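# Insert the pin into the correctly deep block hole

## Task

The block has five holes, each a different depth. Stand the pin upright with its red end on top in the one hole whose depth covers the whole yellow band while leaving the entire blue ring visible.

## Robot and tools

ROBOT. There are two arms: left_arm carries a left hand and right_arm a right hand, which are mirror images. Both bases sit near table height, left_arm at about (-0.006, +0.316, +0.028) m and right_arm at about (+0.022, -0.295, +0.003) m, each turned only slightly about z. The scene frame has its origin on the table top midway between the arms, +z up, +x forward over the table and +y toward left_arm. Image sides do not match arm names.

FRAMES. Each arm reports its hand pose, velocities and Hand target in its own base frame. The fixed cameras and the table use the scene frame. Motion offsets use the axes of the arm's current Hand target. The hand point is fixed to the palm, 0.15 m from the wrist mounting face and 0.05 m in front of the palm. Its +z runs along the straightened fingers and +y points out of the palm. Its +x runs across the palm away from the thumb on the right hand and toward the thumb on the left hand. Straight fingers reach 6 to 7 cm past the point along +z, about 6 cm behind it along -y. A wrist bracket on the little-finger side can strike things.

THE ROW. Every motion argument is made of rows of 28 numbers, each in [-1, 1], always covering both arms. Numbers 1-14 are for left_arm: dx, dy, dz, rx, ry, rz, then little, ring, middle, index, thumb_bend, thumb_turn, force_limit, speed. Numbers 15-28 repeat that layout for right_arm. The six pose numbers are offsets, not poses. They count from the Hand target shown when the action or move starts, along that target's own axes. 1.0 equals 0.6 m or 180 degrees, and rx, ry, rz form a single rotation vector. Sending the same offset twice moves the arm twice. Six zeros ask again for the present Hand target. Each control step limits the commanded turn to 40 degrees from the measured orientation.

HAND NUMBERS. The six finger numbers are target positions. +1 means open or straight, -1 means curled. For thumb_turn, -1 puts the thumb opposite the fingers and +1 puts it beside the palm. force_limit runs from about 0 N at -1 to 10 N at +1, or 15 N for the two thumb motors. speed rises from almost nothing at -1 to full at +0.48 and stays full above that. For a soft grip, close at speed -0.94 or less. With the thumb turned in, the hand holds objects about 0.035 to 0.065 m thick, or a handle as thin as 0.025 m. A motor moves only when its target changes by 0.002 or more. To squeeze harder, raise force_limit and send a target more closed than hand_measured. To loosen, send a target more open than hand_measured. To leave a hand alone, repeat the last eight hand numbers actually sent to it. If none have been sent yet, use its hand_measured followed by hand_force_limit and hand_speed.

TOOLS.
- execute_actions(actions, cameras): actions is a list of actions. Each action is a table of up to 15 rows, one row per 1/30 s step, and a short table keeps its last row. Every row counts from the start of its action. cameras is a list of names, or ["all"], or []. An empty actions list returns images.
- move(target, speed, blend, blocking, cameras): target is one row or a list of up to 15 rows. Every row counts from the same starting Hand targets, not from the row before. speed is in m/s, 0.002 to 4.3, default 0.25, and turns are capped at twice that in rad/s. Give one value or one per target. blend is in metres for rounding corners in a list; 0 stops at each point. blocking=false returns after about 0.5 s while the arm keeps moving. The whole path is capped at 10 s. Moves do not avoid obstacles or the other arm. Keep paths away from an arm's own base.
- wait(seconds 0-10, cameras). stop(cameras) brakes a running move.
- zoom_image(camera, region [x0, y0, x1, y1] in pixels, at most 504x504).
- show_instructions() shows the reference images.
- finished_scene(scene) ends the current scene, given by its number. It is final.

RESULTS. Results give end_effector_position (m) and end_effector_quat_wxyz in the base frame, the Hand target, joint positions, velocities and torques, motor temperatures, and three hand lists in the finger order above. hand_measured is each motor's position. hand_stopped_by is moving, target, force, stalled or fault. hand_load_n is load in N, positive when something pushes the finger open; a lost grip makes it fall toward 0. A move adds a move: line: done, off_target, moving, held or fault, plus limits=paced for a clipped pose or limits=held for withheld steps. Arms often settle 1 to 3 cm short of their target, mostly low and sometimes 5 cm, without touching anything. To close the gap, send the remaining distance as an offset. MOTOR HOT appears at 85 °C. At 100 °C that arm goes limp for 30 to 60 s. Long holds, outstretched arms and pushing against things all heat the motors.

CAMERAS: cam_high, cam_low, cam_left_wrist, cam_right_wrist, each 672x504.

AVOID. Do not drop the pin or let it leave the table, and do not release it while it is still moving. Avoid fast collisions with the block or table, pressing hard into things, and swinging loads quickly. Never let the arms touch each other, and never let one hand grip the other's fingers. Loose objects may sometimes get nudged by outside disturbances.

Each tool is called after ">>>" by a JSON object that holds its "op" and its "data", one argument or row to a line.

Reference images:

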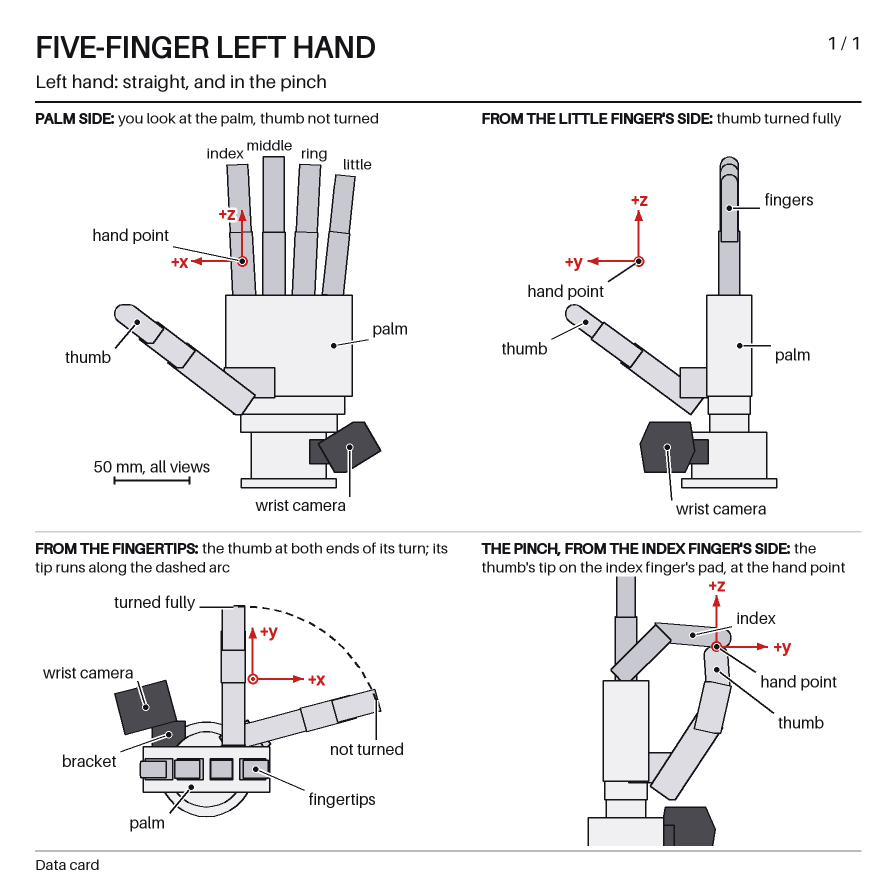

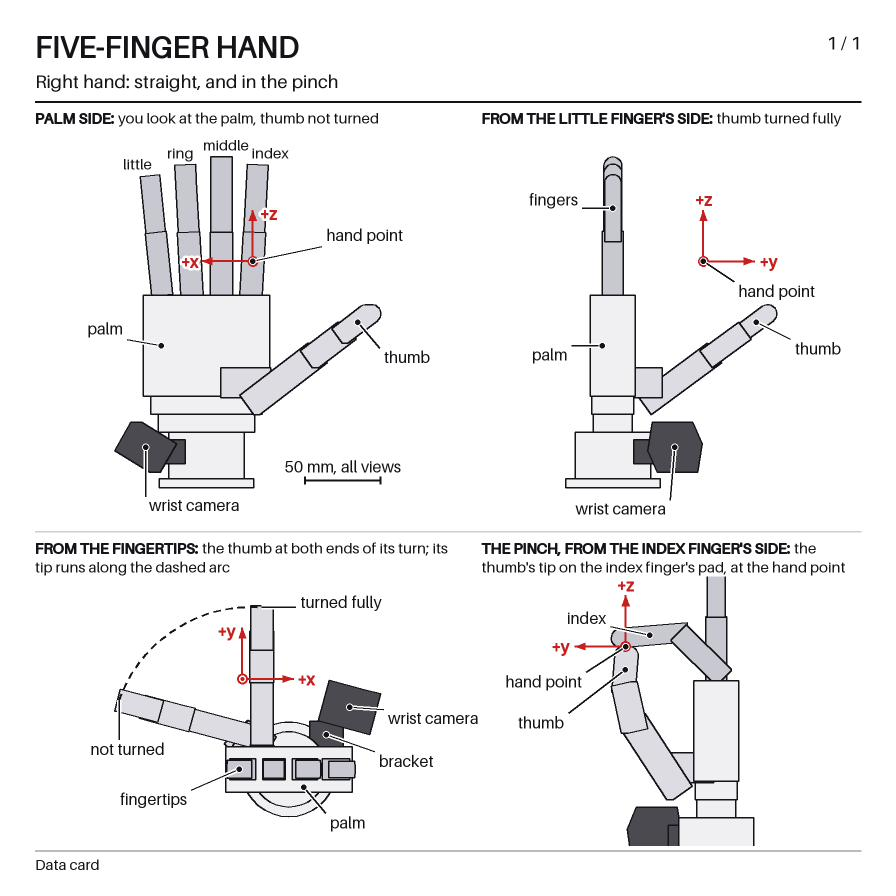

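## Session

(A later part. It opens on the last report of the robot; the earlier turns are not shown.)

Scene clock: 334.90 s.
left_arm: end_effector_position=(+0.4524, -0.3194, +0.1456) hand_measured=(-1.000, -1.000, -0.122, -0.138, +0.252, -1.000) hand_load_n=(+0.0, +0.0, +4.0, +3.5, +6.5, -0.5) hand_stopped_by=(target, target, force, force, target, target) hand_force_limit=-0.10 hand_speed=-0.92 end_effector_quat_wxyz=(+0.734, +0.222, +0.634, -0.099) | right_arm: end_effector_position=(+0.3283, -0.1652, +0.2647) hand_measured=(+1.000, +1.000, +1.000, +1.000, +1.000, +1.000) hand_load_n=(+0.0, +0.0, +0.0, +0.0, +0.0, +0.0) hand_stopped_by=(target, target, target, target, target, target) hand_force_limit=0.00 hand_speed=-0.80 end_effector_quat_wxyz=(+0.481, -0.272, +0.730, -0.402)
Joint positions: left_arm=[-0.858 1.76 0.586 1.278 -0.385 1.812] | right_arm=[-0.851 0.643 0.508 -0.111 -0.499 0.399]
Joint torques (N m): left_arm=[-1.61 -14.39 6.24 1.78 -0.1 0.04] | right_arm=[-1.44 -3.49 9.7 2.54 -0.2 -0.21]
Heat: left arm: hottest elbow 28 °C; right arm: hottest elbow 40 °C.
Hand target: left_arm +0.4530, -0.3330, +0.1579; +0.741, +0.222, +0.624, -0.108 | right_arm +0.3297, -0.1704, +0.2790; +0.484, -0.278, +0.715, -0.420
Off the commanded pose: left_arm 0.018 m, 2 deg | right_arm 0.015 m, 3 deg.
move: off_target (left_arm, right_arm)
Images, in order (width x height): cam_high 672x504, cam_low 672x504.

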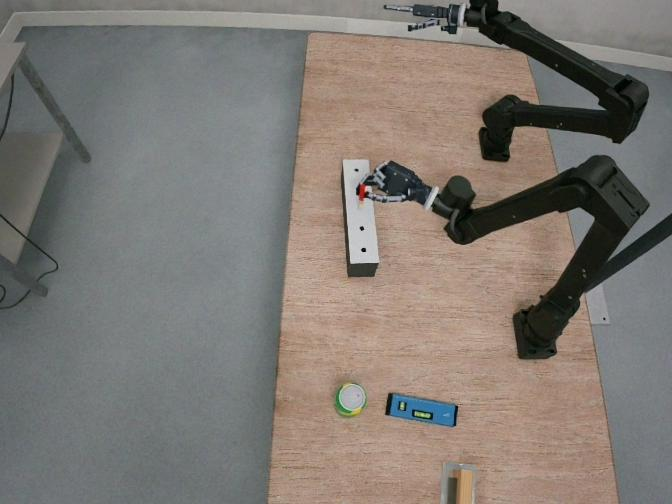

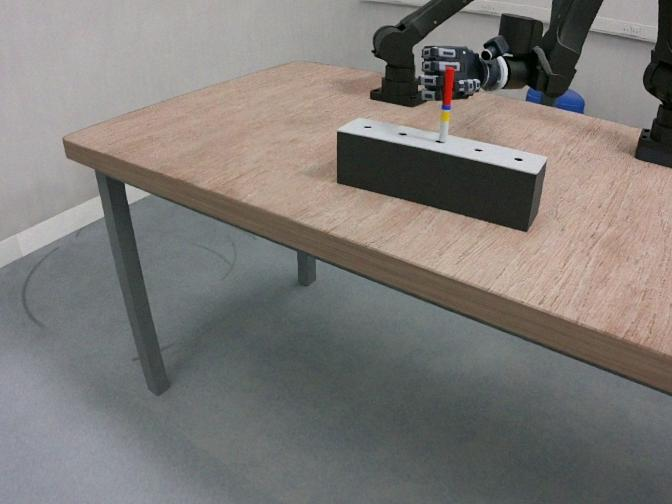

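>>> {"op": "move", "data": {
  "target": [-0.0060,-0.0078,0.0053,0,0,0,-1,-1,-0.5,-0.5,0.25,-1,-0.1,-0.92,0,0,0,0,0,0,1,1,1,1,1,1,0,-0.8],
  "speed": 0.03,
  "cameras": ["cam_low","cam_high"]
}}

>>> {"op": "zoom_image", "data": {
  "camera": "cam_low",
  "region": [410, 90, 470, 150]
}}

>>> {"op": "zoom_image", "data": {
  "camera": "cam_high",
  "region": [335, 180, 380, 225]
}}

Scene clock: 340.13 s.
left_arm: end_effector_position=(+0.4503, -0.3236, +0.1437) hand_measured=(-1.000, -1.000, -0.122, -0.138, +0.252, -1.000) hand_load_n=(+0.0, +0.0, +4.0, +3.5, +6.5, -0.5) hand_stopped_by=(target, target, force, force, target, target) hand_force_limit=-0.10 hand_speed=-0.92 end_effector_quat_wxyz=(+0.730, +0.225, +0.637, -0.099) | right_arm: end_effector_position=(+0.3283, -0.1652, +0.2647) hand_measured=(+1.000, +1.000, +1.000, +1.000, +1.000, +1.000) hand_load_n=(+0.0, +0.0, +0.0, +0.0, +0.0, -0.5) hand_stopped_by=(target, target, target, target, target, target) hand_force_limit=0.00 hand_speed=-0.80 end_effector_quat_wxyz=(+0.481, -0.272, +0.730, -0.402)
Joint positions: left_arm=[-0.869 1.76 0.591 1.263 -0.394 1.812] | right_arm=[-0.851 0.643 0.508 -0.111 -0.499 0.399]
Joint torques (N m): left_arm=[-1.49 -14.62 6.89 1.8 -0.1 0.06] | right_arm=[-1.2 -3.37 9.7 2.5 -0.17 -0.22]
Heat: left arm: hottest elbow 28 °C; right arm: hottest elbow 40 °C.
Hand target: left_arm +0.4531, -0.3390, +0.1608; +0.741, +0.222, +0.624, -0.108 | right_arm +0.3297, -0.1704, +0.2790; +0.484, -0.278, +0.715, -0.420
Off the commanded pose: left_arm 0.023 m, 2 deg | right_arm 0.015 m, 3 deg.
move: off_target (left_arm, right_arm)
Images, in order (width x height): cam_high 672x504, cam_low 672x504.

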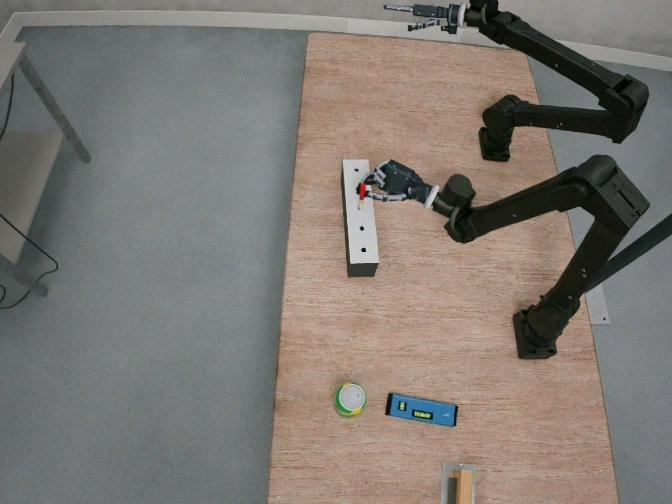

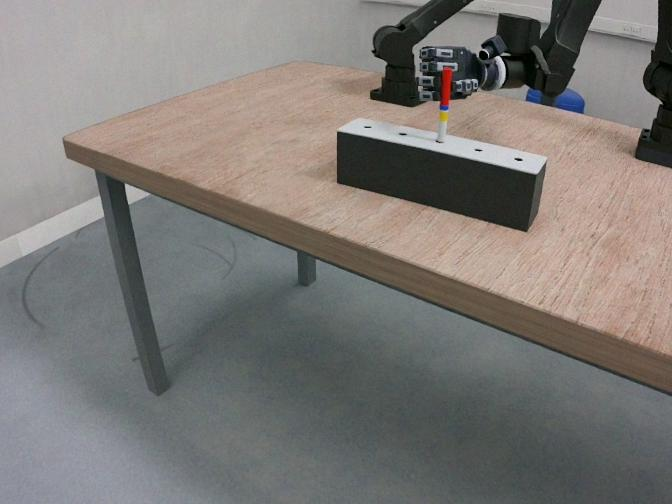

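Scaled by 8.400 from the camera's 672x504 image, which has a finer 960x720 frame.

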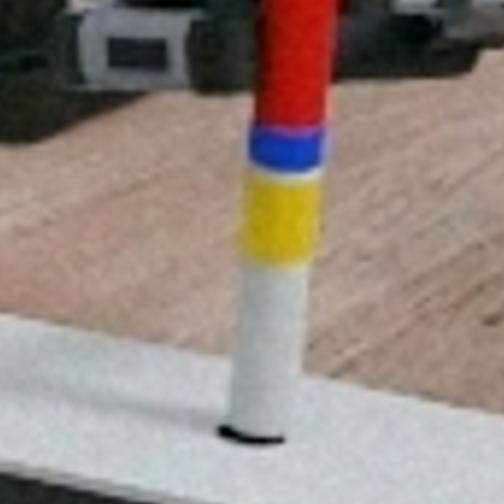

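Scaled by 11.200 from the camera's 672x504 image, which has a finer 960x720 frame.

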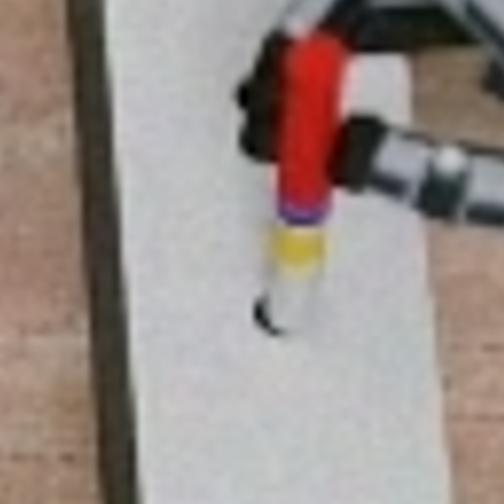

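>>> {"op": "move", "data": {
  "target": [-0.0077,0.0063,0.0100,0,0,0,-1,-1,-0.5,-0.5,0.25,-1,-0.1,-0.92,0,0,0,0,0,0,1,1,1,1,1,1,0,-0.8],
  "speed": 0.03,
  "cameras": ["cam_low","cam_high"]
}}

>>> {"op": "zoom_image", "data": {
  "camera": "cam_low",
  "region": [410, 90, 470, 150]
}}

>>> {"op": "zoom_image", "data": {
  "camera": "cam_high",
  "region": [335, 180, 380, 225]
}}

Scene clock: 348.83 s.
left_arm: end_effector_position=(+0.4530, -0.3275, +0.1457) hand_measured=(-1.000, -1.000, -0.122, -0.138, +0.252, -1.000) hand_load_n=(+0.0, +0.0, +4.5, +3.5, +7.0, -0.5) hand_stopped_by=(target, target, force, force, target, target) hand_force_limit=-0.10 hand_speed=-0.92 end_effector_quat_wxyz=(+0.728, +0.228, +0.639, -0.098) | right_arm: end_effector_position=(+0.3283, -0.1652, +0.2647) hand_measured=(+1.000, +1.000, +1.000, +1.000, +1.000, +1.000) hand_load_n=(+0.0, +0.0, +0.0, +0.0, +0.0, +0.0) hand_stopped_by=(target, target, target, target, target, target) hand_force_limit=0.00 hand_speed=-0.80 end_effector_quat_wxyz=(+0.481, -0.272, +0.730, -0.402)
Joint positions: left_arm=[-0.869 1.754 0.603 1.237 -0.391 1.812] | right_arm=[-0.851 0.643 0.508 -0.111 -0.499 0.399]
Joint torques (N m): left_arm=[-0.62 -15.44 7.09 1.8 0.25 0.04] | right_arm=[-0.97 -3.78 9.61 2.39 -0.21 -0.21]
Heat: left arm: hottest elbow 28 °C; right arm: hottest elbow 40 °C.
Hand target: left_arm +0.4591, -0.3390, +0.1668; +0.741, +0.222, +0.624, -0.108 | right_arm +0.3297, -0.1704, +0.2790; +0.484, -0.278, +0.715, -0.420
Off the commanded pose: left_arm 0.025 m, 3 deg | right_arm 0.015 m, 3 deg.
move: off_target (left_arm, right_arm)
Images, in order (width x height): cam_high 672x504, cam_low 672x504.

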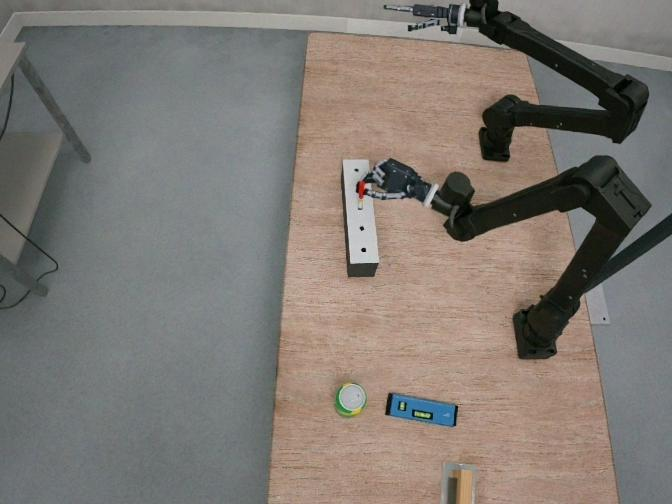

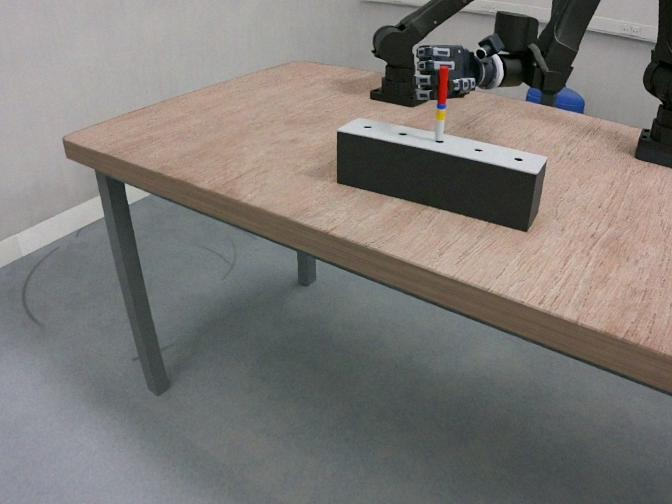

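Scaled by 8.400 from the camera's 672x504 image, which has a finer 960x720 frame.

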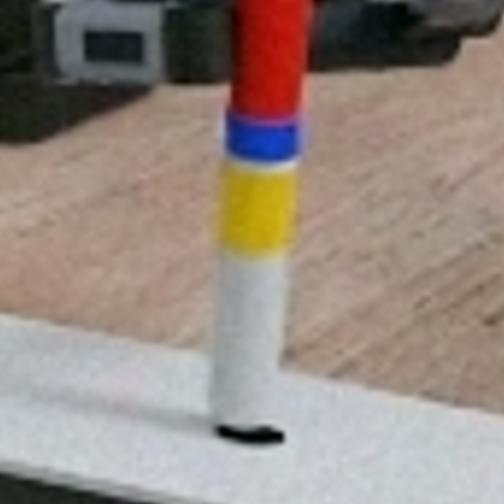

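Scaled by 11.200 from the camera's 672x504 image, which has a finer 960x720 frame.

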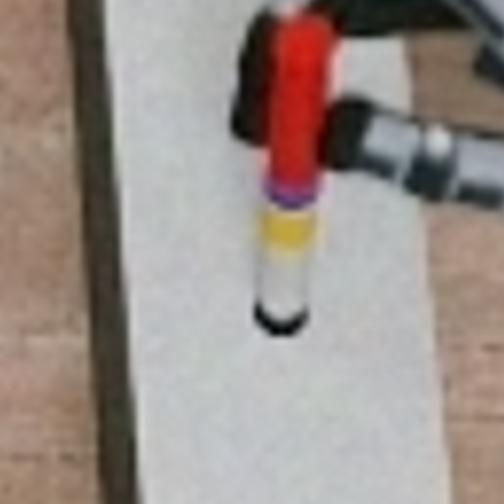

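>>> {"op": "move", "data": {
  "target": [0.0031,0.0234,-0.0124,0,0,0,-1,-1,-0.5,-0.5,0.25,-1,-0.1,-0.92,0,0,0,0,0,0,1,1,1,1,1,1,0,-0.8],
  "speed": 0.03,
  "cameras": ["cam_low","cam_high"]
}}

>>> {"op": "zoom_image", "data": {
  "camera": "cam_low",
  "region": [410, 90, 470, 150]
}}

>>> {"op": "zoom_image", "data": {
  "camera": "cam_high",
  "region": [335, 180, 380, 225]
}}

Scene clock: 358.53 s.
left_arm: end_effector_position=(+0.4564, -0.3237, +0.1538) hand_measured=(-1.000, -1.000, -0.122, -0.138, +0.252, -1.000) hand_load_n=(+0.0, +0.0, +4.5, +4.0, +6.5, -0.5) hand_stopped_by=(target, target, force, force, target, target) hand_force_limit=-0.10 hand_speed=-0.92 end_effector_quat_wxyz=(+0.732, +0.228, +0.634, -0.103) | right_arm: end_effector_position=(+0.3283, -0.1652, +0.2647) hand_measured=(+1.000, +1.000, +1.000, +1.000, +1.000, +1.000) hand_load_n=(+0.0, +0.0, +0.0, +0.0, +0.0, +0.0) hand_stopped_by=(target, target, target, target, target, target) hand_force_limit=0.00 hand_speed=-0.80 end_effector_quat_wxyz=(+0.481, -0.272, +0.730, -0.402)
Joint positions: left_arm=[-0.852 1.736 0.599 1.237 -0.365 1.812] | right_arm=[-0.851 0.643 0.508 -0.111 -0.499 0.399]
Joint torques (N m): left_arm=[0.21 -15.27 4.81 2.3 0.25 0.01] | right_arm=[-1.49 -3.43 9.65 2.3 -0.18 -0.22]
Heat: left arm: hottest elbow 28 °C; right arm: hottest elbow 40 °C.
Hand target: left_arm +0.4590, -0.3230, +0.1668; +0.741, +0.222, +0.624, -0.108 | right_arm +0.3297, -0.1704, +0.2790; +0.484, -0.278, +0.715, -0.420
Off the commanded pose: left_arm 0.013 m, 2 deg | right_arm 0.015 m, 3 deg.
move: off_target (left_arm, right_arm)
Images, in order (width x height): cam_high 672x504, cam_low 672x504.

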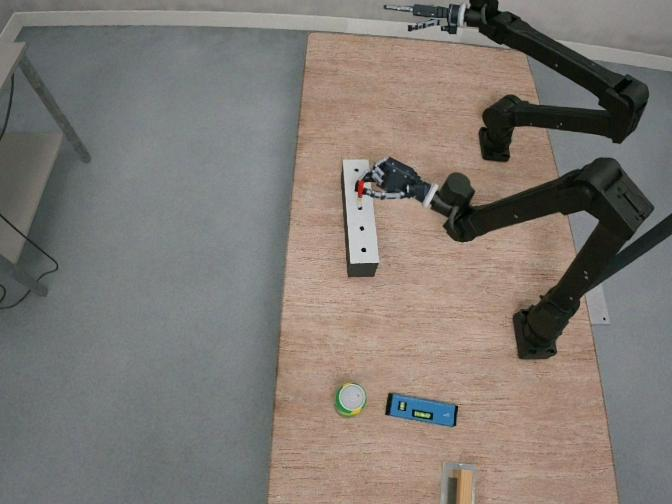

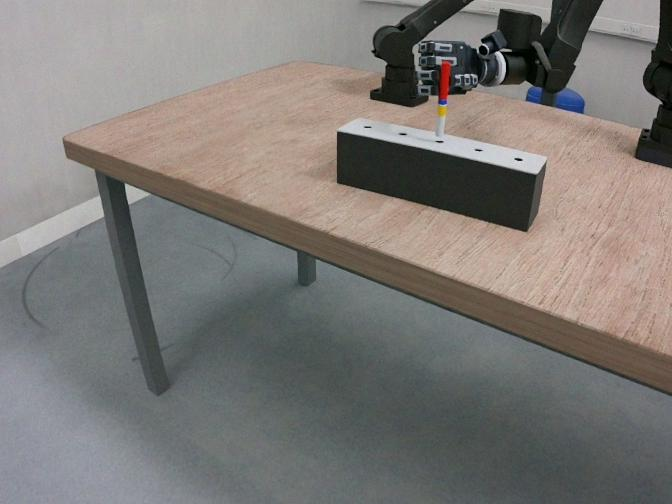

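Scaled by 8.400 from the camera's 672x504 image, which has a finer 960x720 frame.

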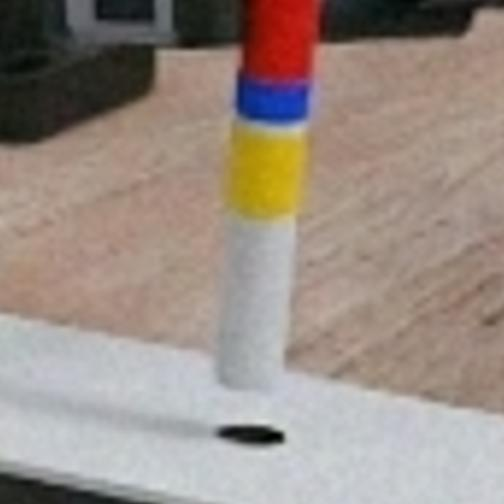

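Scaled by 11.200 from the camera's 672x504 image, which has a finer 960x720 frame.

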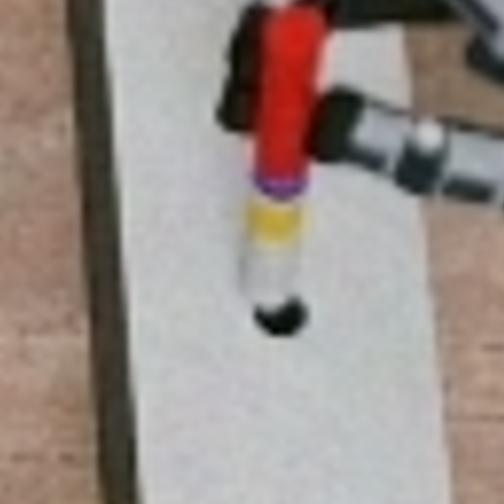

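>>> {"op": "move", "data": {
  "target": [0.0115,-0.0059,-0.0082,0,0,0,-1,-1,-0.5,-0.5,0.25,-1,-0.1,-0.92,0,0,0,0,0,0,1,1,1,1,1,1,0,-0.8],
  "speed": 0.03,
  "cameras": ["cam_low","cam_high"]
}}

>>> {"op": "zoom_image", "data": {
  "camera": "cam_low",
  "region": [410, 90, 470, 150]
}}

>>> {"op": "zoom_image", "data": {
  "camera": "cam_high",
  "region": [335, 180, 380, 225]
}}

Scene clock: 365.93 s.
left_arm: end_effector_position=(+0.4542, -0.3212, +0.1534) hand_measured=(-1.000, -1.000, -0.122, -0.138, +0.252, -1.000) hand_load_n=(+0.0, +0.0, +4.0, +3.5, +6.5, -0.5) hand_stopped_by=(target, target, force, force, target, target) hand_force_limit=-0.10 hand_speed=-0.92 end_effector_quat_wxyz=(+0.733, +0.227, +0.632, -0.104) | right_arm: end_effector_position=(+0.3283, -0.1652, +0.2647) hand_measured=(+1.000, +1.000, +1.000, +1.000, +1.000, +1.000) hand_load_n=(+0.0, +0.0, +0.0, +0.0, +0.0, +0.0) hand_stopped_by=(target, target, target, target, target, target) hand_force_limit=0.00 hand_speed=-0.80 end_effector_quat_wxyz=(+0.481, -0.272, +0.730, -0.402)
Joint positions: left_arm=[-0.852 1.736 0.59 1.251 -0.365 1.812] | right_arm=[-0.851 0.643 0.508 -0.111 -0.499 0.399]
Joint torques (N m): left_arm=[-0.44 -13.22 4.68 3.04 -0.1 0.01] | right_arm=[-0.97 -3.31 9.69 2.51 -0.17 -0.23]
Heat: left arm: hottest elbow 28 °C; right arm: hottest elbow 40 °C.
Hand target: left_arm +0.4545, -0.3230, +0.1588; +0.741, +0.222, +0.624, -0.108 | right_arm +0.3297, -0.1704, +0.2790; +0.484, -0.278, +0.715, -0.420
Off the commanded pose: left_arm 0.006 m, 1 deg | right_arm 0.015 m, 3 deg.
move: off_target (right_arm)
Images, in order (width x height): cam_high 672x504, cam_low 672x504.

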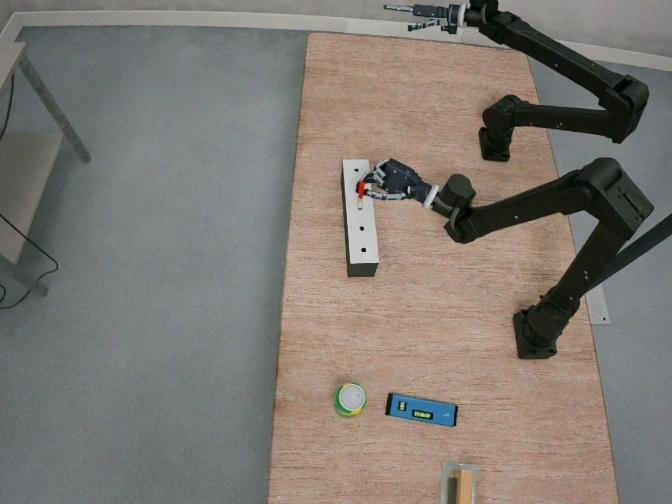

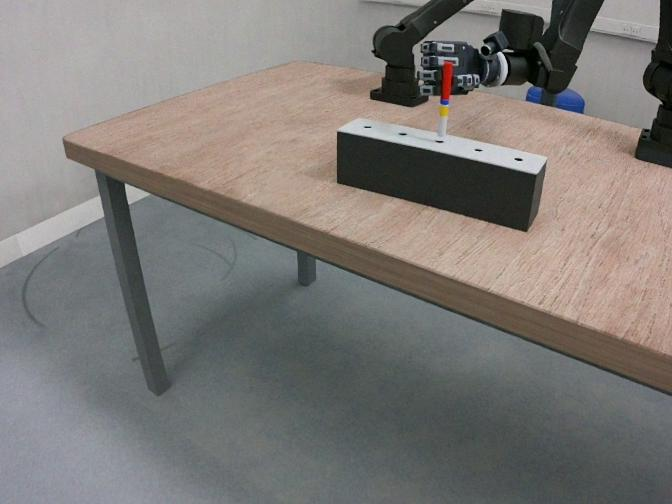

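Scaled by 8.400 from the camera's 672x504 image, which has a finer 960x720 frame.

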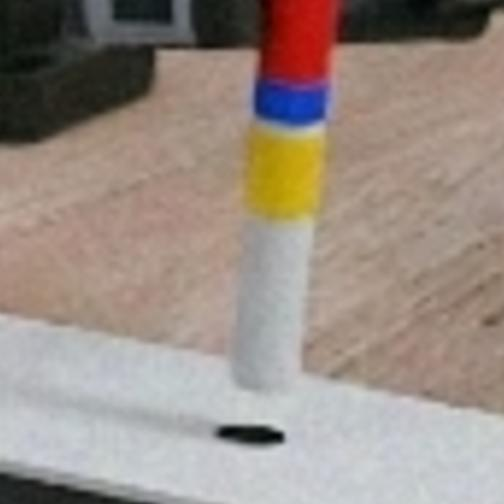

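Scaled by 11.200 from the camera's 672x504 image, which has a finer 960x720 frame.

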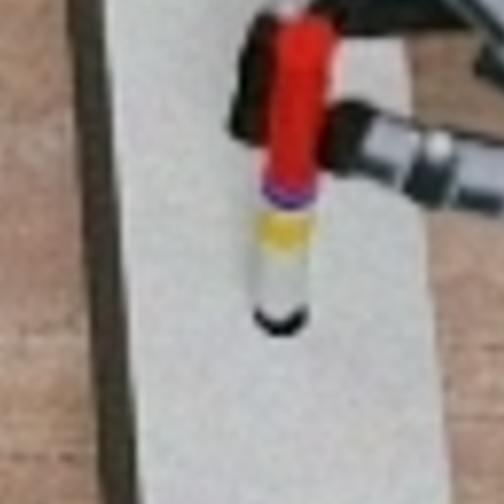

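>>> {"op": "move", "data": {
  "target": [-0.0025,-0.0208,0.0128,0,0,0,-1,-1,-0.5,-0.5,0.25,-1,-0.1,-0.92,0,0,0,0,0,0,1,1,1,1,1,1,0,-0.8],
  "speed": 0.03,
  "cameras": ["cam_low","cam_high"]
}}

>>> {"op": "zoom_image", "data": {
  "camera": "cam_low",
  "region": [410, 90, 470, 150]
}}

>>> {"op": "zoom_image", "data": {
  "camera": "cam_high",
  "region": [335, 180, 380, 225]
}}

Scene clock: 374.47 s.
left_arm: end_effector_position=(+0.4507, -0.3230, +0.1452) hand_measured=(-1.000, -1.000, -0.122, -0.138, +0.252, -1.000) hand_load_n=(+0.0, +0.0, +4.0, +3.5, +7.0, -0.5) hand_stopped_by=(target, target, force, force, target, target) hand_force_limit=-0.10 hand_speed=-0.92 end_effector_quat_wxyz=(+0.729, +0.227, +0.638, -0.099) | right_arm: end_effector_position=(+0.3283, -0.1652, +0.2647) hand_measured=(+1.000, +1.000, +1.000, +1.000, +1.000, +1.000) hand_load_n=(+0.0, +0.5, +0.0, +0.0, +0.0, +0.0) hand_stopped_by=(target, target, target, target, target, target) hand_force_limit=0.00 hand_speed=-0.80 end_effector_quat_wxyz=(+0.481, -0.272, +0.730, -0.402)
Joint positions: left_arm=[-0.866 1.751 0.59 1.251 -0.388 1.812] | right_arm=[-0.851 0.643 0.508 -0.111 -0.499 0.399]
Joint torques (N m): left_arm=[-1.49 -13.1 7.21 2.5 -0.1 0.04] | right_arm=[-1.03 -3.31 9.48 2.43 -0.18 -0.23]
Heat: left arm: hottest elbow 28 °C; right arm: hottest elbow 40 °C.
Hand target: left_arm +0.4555, -0.3377, +0.1588; +0.741, +0.222, +0.624, -0.108 | right_arm +0.3297, -0.1704, +0.2790; +0.484, -0.278, +0.715, -0.420
Off the commanded pose: left_arm 0.021 m, 2 deg | right_arm 0.015 m, 3 deg.
move: off_target (left_arm, right_arm)
Images, in order (width x height): cam_high 672x504, cam_low 672x504.

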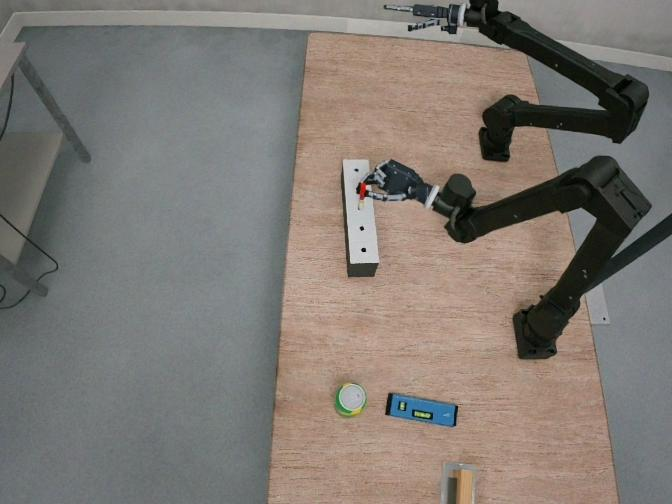

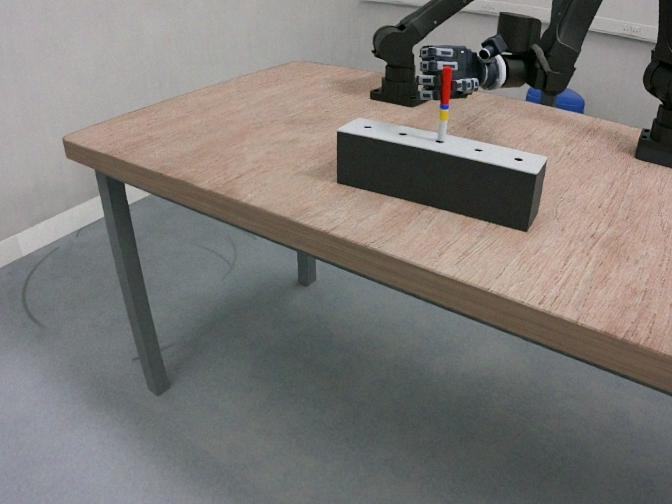

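Scaled by 8.400 from the camera's 672x504 image, which has a finer 960x720 frame.

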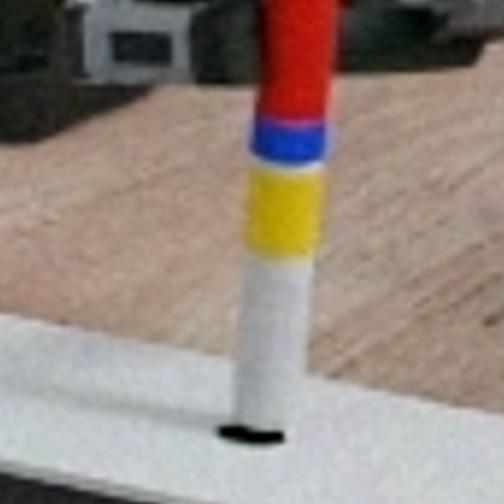

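Scaled by 11.200 from the camera's 672x504 image, which has a finer 960x720 frame.

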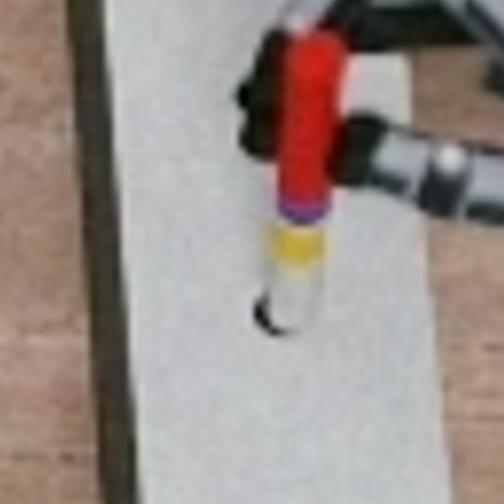

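>>> {"op": "move", "data": {
  "target": [-0.0057,0.0079,0.0103,0,0,0,-1,-1,-0.5,-0.5,0.25,-1,-0.1,-0.92,0,0,0,0,0,0,1,1,1,1,1,1,0,-0.8],
  "speed": 0.03,
  "cameras": ["cam_low","cam_high"]
}}

>>> {"op": "zoom_image", "data": {
  "camera": "cam_low",
  "region": [410, 90, 470, 150]
}}

>>> {"op": "zoom_image", "data": {
  "camera": "cam_high",
  "region": [335, 180, 380, 225]
}}

Scene clock: 386.50 s.
left_arm: end_effector_position=(+0.4536, -0.3279, +0.1495) hand_measured=(-1.000, -1.000, -0.122, -0.138, +0.252, -1.000) hand_load_n=(+0.0, +0.0, +4.0, +4.0, +6.5, -0.5) hand_stopped_by=(target, target, force, force, target, target) hand_force_limit=-0.10 hand_speed=-0.92 end_effector_quat_wxyz=(+0.731, +0.227, +0.635, -0.102) | right_arm: end_effector_position=(+0.3283, -0.1652, +0.2647) hand_measured=(+1.000, +1.000, +1.000, +1.000, +1.000, +1.000) hand_load_n=(+0.0, +0.0, +0.0, +0.0, +0.0, +0.0) hand_stopped_by=(target, target, target, target, target, target) hand_force_limit=0.00 hand_speed=-0.80 end_effector_quat_wxyz=(+0.481, -0.272, +0.730, -0.402)
Joint positions: left_arm=[-0.866 1.751 0.603 1.246 -0.382 1.812] | right_arm=[-0.851 0.643 0.508 -0.111 -0.499 0.399]
Joint torques (N m): left_arm=[-0.32 -14.21 7.13 1.8 0.25 0.03] | right_arm=[-1.14 -2.9 9.52 2.47 -0.18 -0.23]
Heat: left arm: hottest elbow 28 °C; right arm: hottest elbow 40 °C.
Hand target: left_arm +0.4623, -0.3368, +0.1638; +0.741, +0.222, +0.624, -0.108 | right_arm +0.3297, -0.1704, +0.2790; +0.484, -0.278, +0.715, -0.420
Off the commanded pose: left_arm 0.019 m, 2 deg | right_arm 0.015 m, 3 deg.
move: off_target (left_arm, right_arm)
Images, in order (width x height): cam_high 672x504, cam_low 672x504.

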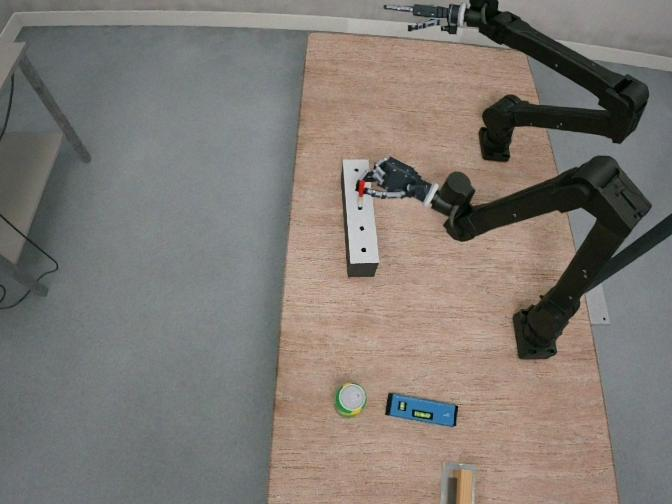

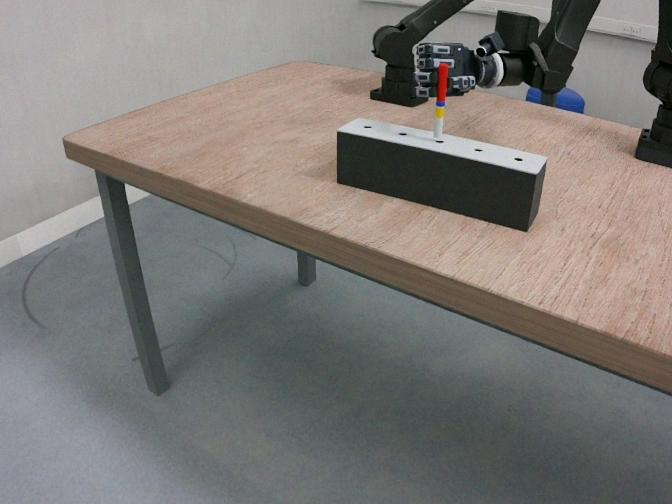

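Scaled by 8.400 from the camera's 672x504 image, which has a finer 960x720 frame.

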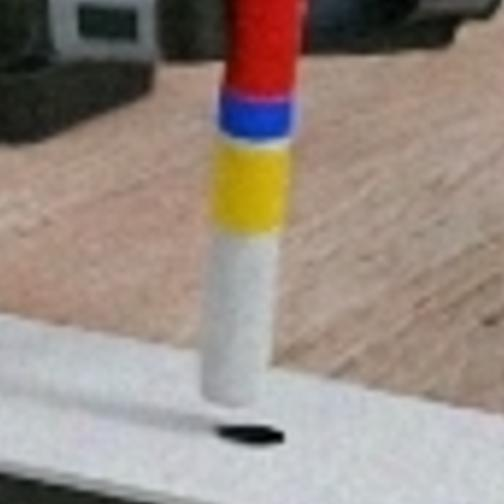

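Scaled by 11.200 from the camera's 672x504 image, which has a finer 960x720 frame.

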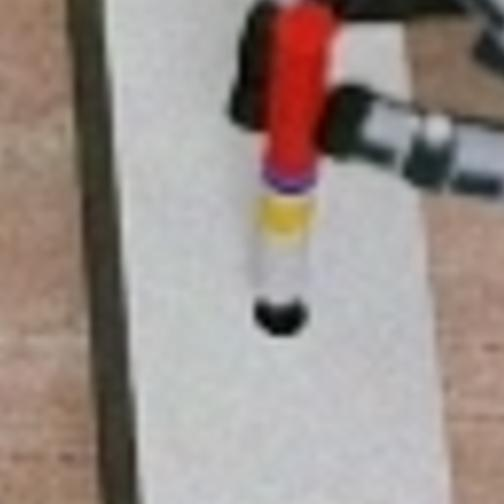

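>>> {"op": "move", "data": {
  "target": [0.0043,0.0065,-0.0035,0,0,0,-1,-1,-0.5,-0.5,0.25,-1,-0.1,-0.92,0,0,0,0,0,0,1,1,1,1,1,1,0,-0.8],
  "speed": 0.03,
  "cameras": ["cam_low","cam_high"]
}}

>>> {"op": "zoom_image", "data": {
  "camera": "cam_low",
  "region": [410, 90, 470, 150]
}}

>>> {"op": "zoom_image", "data": {
  "camera": "cam_high",
  "region": [335, 180, 380, 225]
}}

Scene clock: 392.73 s.
left_arm: end_effector_position=(+0.4533, -0.3298, +0.1496) hand_measured=(-1.000, -1.000, -0.122, -0.138, +0.252, -1.000) hand_load_n=(+0.0, +0.0, +4.0, +3.5, +6.5, -0.5) hand_stopped_by=(target, target, force, force, target, target) hand_force_limit=-0.10 hand_speed=-0.92 end_effector_quat_wxyz=(+0.731, +0.230, +0.634, -0.105) | right_arm: end_effector_position=(+0.3283, -0.1652, +0.2647) hand_measured=(+1.000, +1.000, +1.000, +1.000, +1.000, +1.000) hand_load_n=(+0.0, +0.0, +0.0, +0.0, +0.0, +0.0) hand_stopped_by=(target, target, target, target, target, target) hand_force_limit=0.00 hand_speed=-0.80 end_effector_quat_wxyz=(+0.481, -0.272, +0.730, -0.402)
Joint positions: left_arm=[-0.866 1.751 0.603 1.246 -0.373 1.812] | right_arm=[-0.851 0.643 0.508 -0.111 -0.499 0.399]
Joint torques (N m): left_arm=[0.26 -14.04 6.38 2.24 0.25 0.02] | right_arm=[-0.73 -3.37 9.68 2.47 -0.22 -0.25]
Heat: left arm: hottest elbow 28 °C; right arm: hottest elbow 40 °C.
Hand target: left_arm +0.4627, -0.3321, +0.1618; +0.741, +0.222, +0.624, -0.108 | right_arm +0.3297, -0.1704, +0.2790; +0.484, -0.278, +0.715, -0.420
Off the commanded pose: left_arm 0.016 m, 2 deg | right_arm 0.015 m, 3 deg.
move: off_target (left_arm, right_arm)
Images, in order (width x height): cam_high 672x504, cam_low 672x504.

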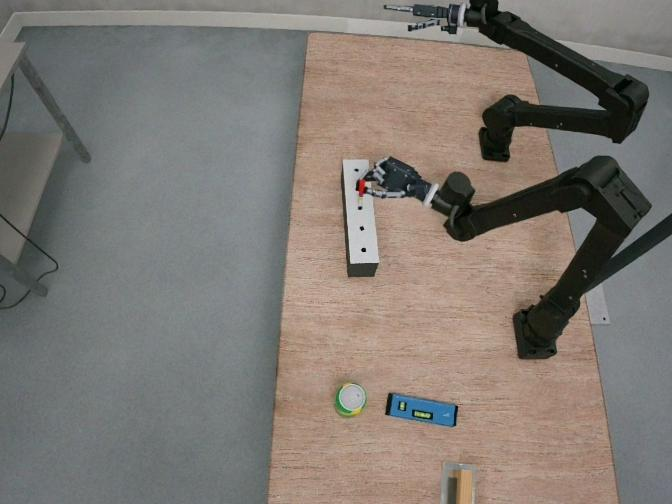

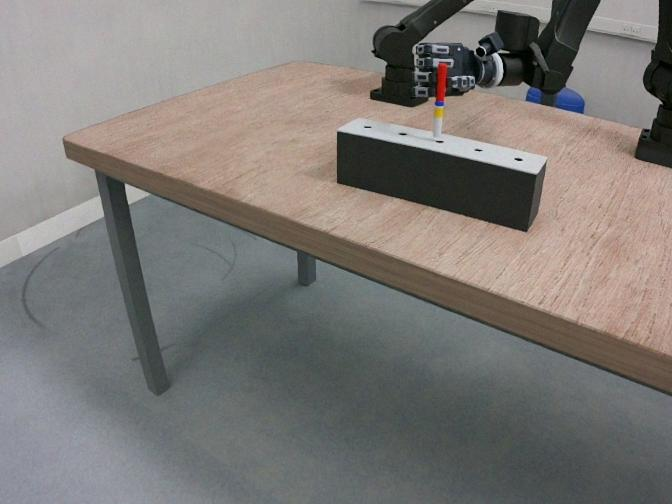

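Scaled by 8.400 from the camera's 672x504 image, which has a finer 960x720 frame.

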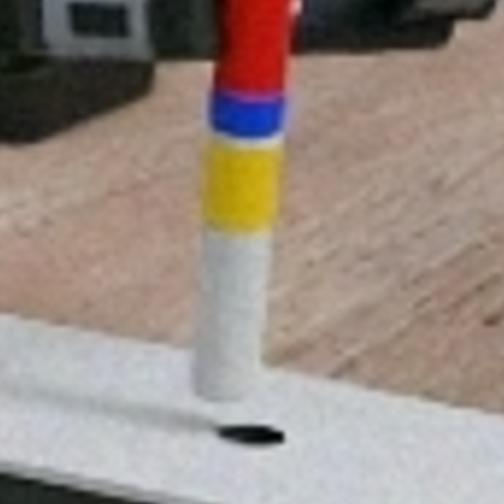

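Scaled by 11.200 from the camera's 672x504 image, which has a finer 960x720 frame.

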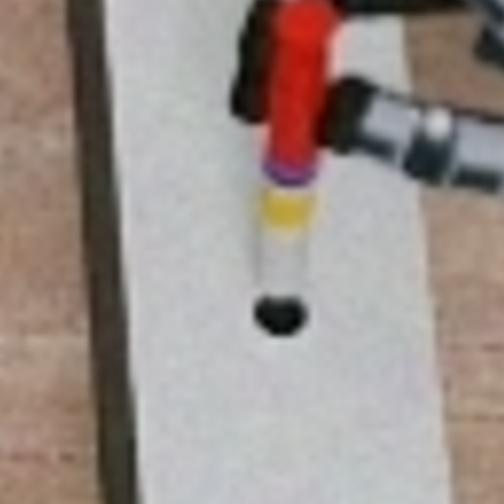

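>>> {"op": "move", "data": {
  "target": [0.0009,0.0069,-0.0036,0,0,0,-1,-1,-0.5,-0.5,0.25,-1,-0.1,-0.92,0,0,0,0,0,0,1,1,1,1,1,1,0,-0.8],
  "speed": 0.02,
  "cameras": ["cam_high","cam_low"]
}}

>>> {"op": "zoom_image", "data": {
  "camera": "cam_low",
  "region": [410, 90, 490, 150]
}}

>>> {"op": "zoom_image", "data": {
  "camera": "cam_high",
  "region": [335, 180, 395, 225]
}}

Scene clock: 417.87 s.
left_arm: end_effector_position=(+0.4551, -0.3285, +0.1497) hand_measured=(-1.000, -1.000, -0.122, -0.138, +0.252, -1.000) hand_load_n=(+0.0, +0.0, +4.5, +3.5, +6.5, -0.5) hand_stopped_by=(target, target, force, force, target, target) hand_force_limit=-0.10 hand_speed=-0.92 end_effector_quat_wxyz=(+0.731, +0.231, +0.633, -0.106) | right_arm: end_effector_position=(+0.3283, -0.1652, +0.2647) hand_measured=(+1.000, +1.000, +1.000, +1.000, +1.000, +1.000) hand_load_n=(+0.0, +0.0, +0.0, +0.0, +0.0, +0.0) hand_stopped_by=(target, target, target, target, target, target) hand_force_limit=0.00 hand_speed=-0.80 end_effector_quat_wxyz=(+0.481, -0.272, +0.730, -0.402)
Joint positions: left_arm=[-0.86 1.751 0.603 1.246 -0.365 1.812] | right_arm=[-0.851 0.643 0.508 -0.111 -0.499 0.399]
Joint torques (N m): left_arm=[0.26 -14.45 5.57 2.4 0.25 0] | right_arm=[-1.03 -3.25 9.52 2.48 -0.21 -0.23]
Heat: left arm: hottest elbow 29 °C; right arm: hottest elbow 40 °C.
Hand target: left_arm +0.4627, -0.3274, +0.1618; +0.741, +0.222, +0.624, -0.108 | right_arm +0.3297, -0.1704, +0.2790; +0.484, -0.278, +0.715, -0.420
Off the commanded pose: left_arm 0.014 m, 2 deg | right_arm 0.015 m, 3 deg.
move: off_target (left_arm, right_arm)
Images, in order (width x height): cam_high 672x504, cam_low 672x504.

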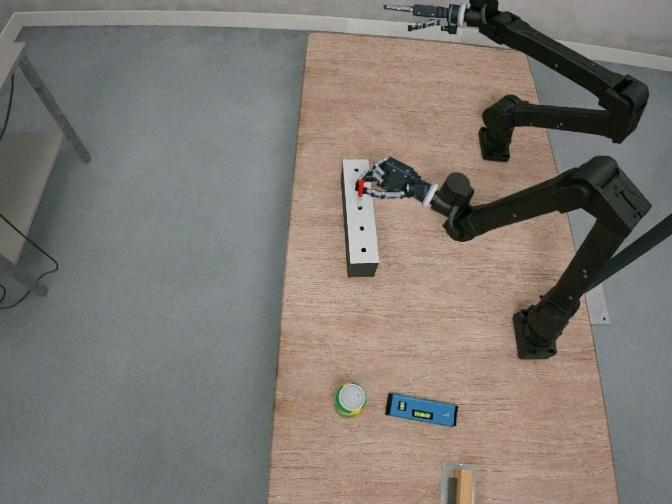

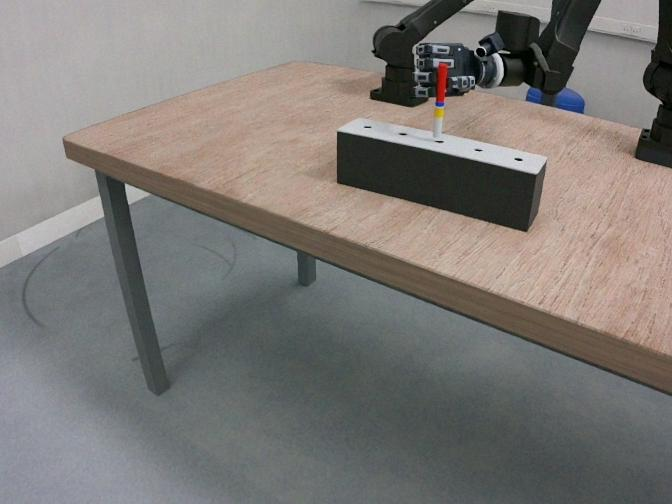

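Scaled by 6.300 from the camera's 672x504 image, which has a finer 960x720 frame.

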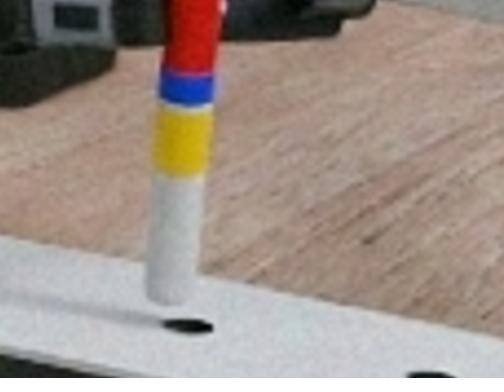

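Scaled by 8.400 from the camera's 672x504 image, which has a finer 960x720 frame.

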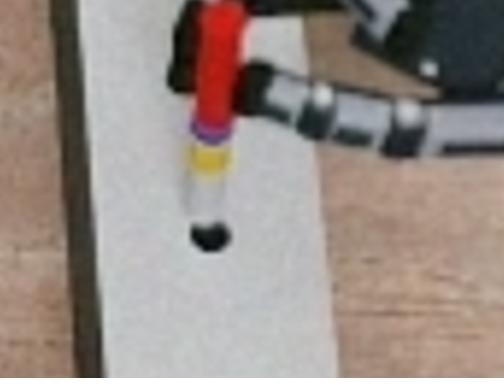

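>>> {"op": "zoom_image", "data": {
  "camera": "cam_low",
  "region": [410, 90, 470, 150]
}}

>>> {"op": "zoom_image", "data": {
  "camera": "cam_high",
  "region": [335, 180, 380, 225]
}}

Scaled by 8.400 from the camera's 672x504 image, which has a finer 960x720 frame.

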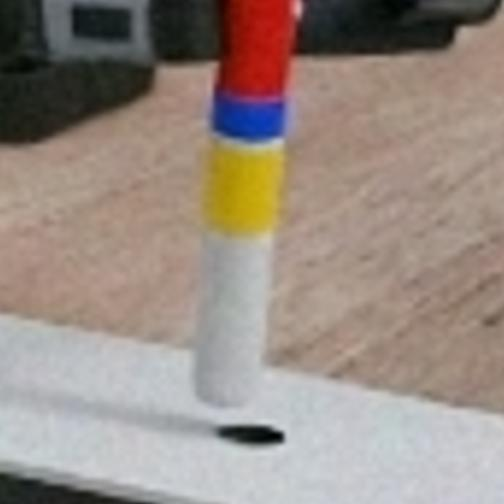

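Scaled by 11.200 from the camera's 672x504 image, which has a finer 960x720 frame.

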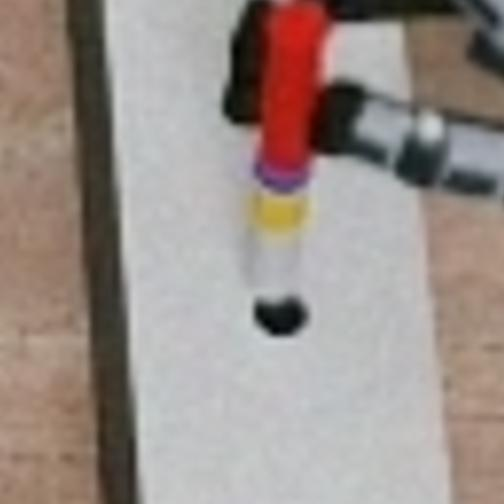

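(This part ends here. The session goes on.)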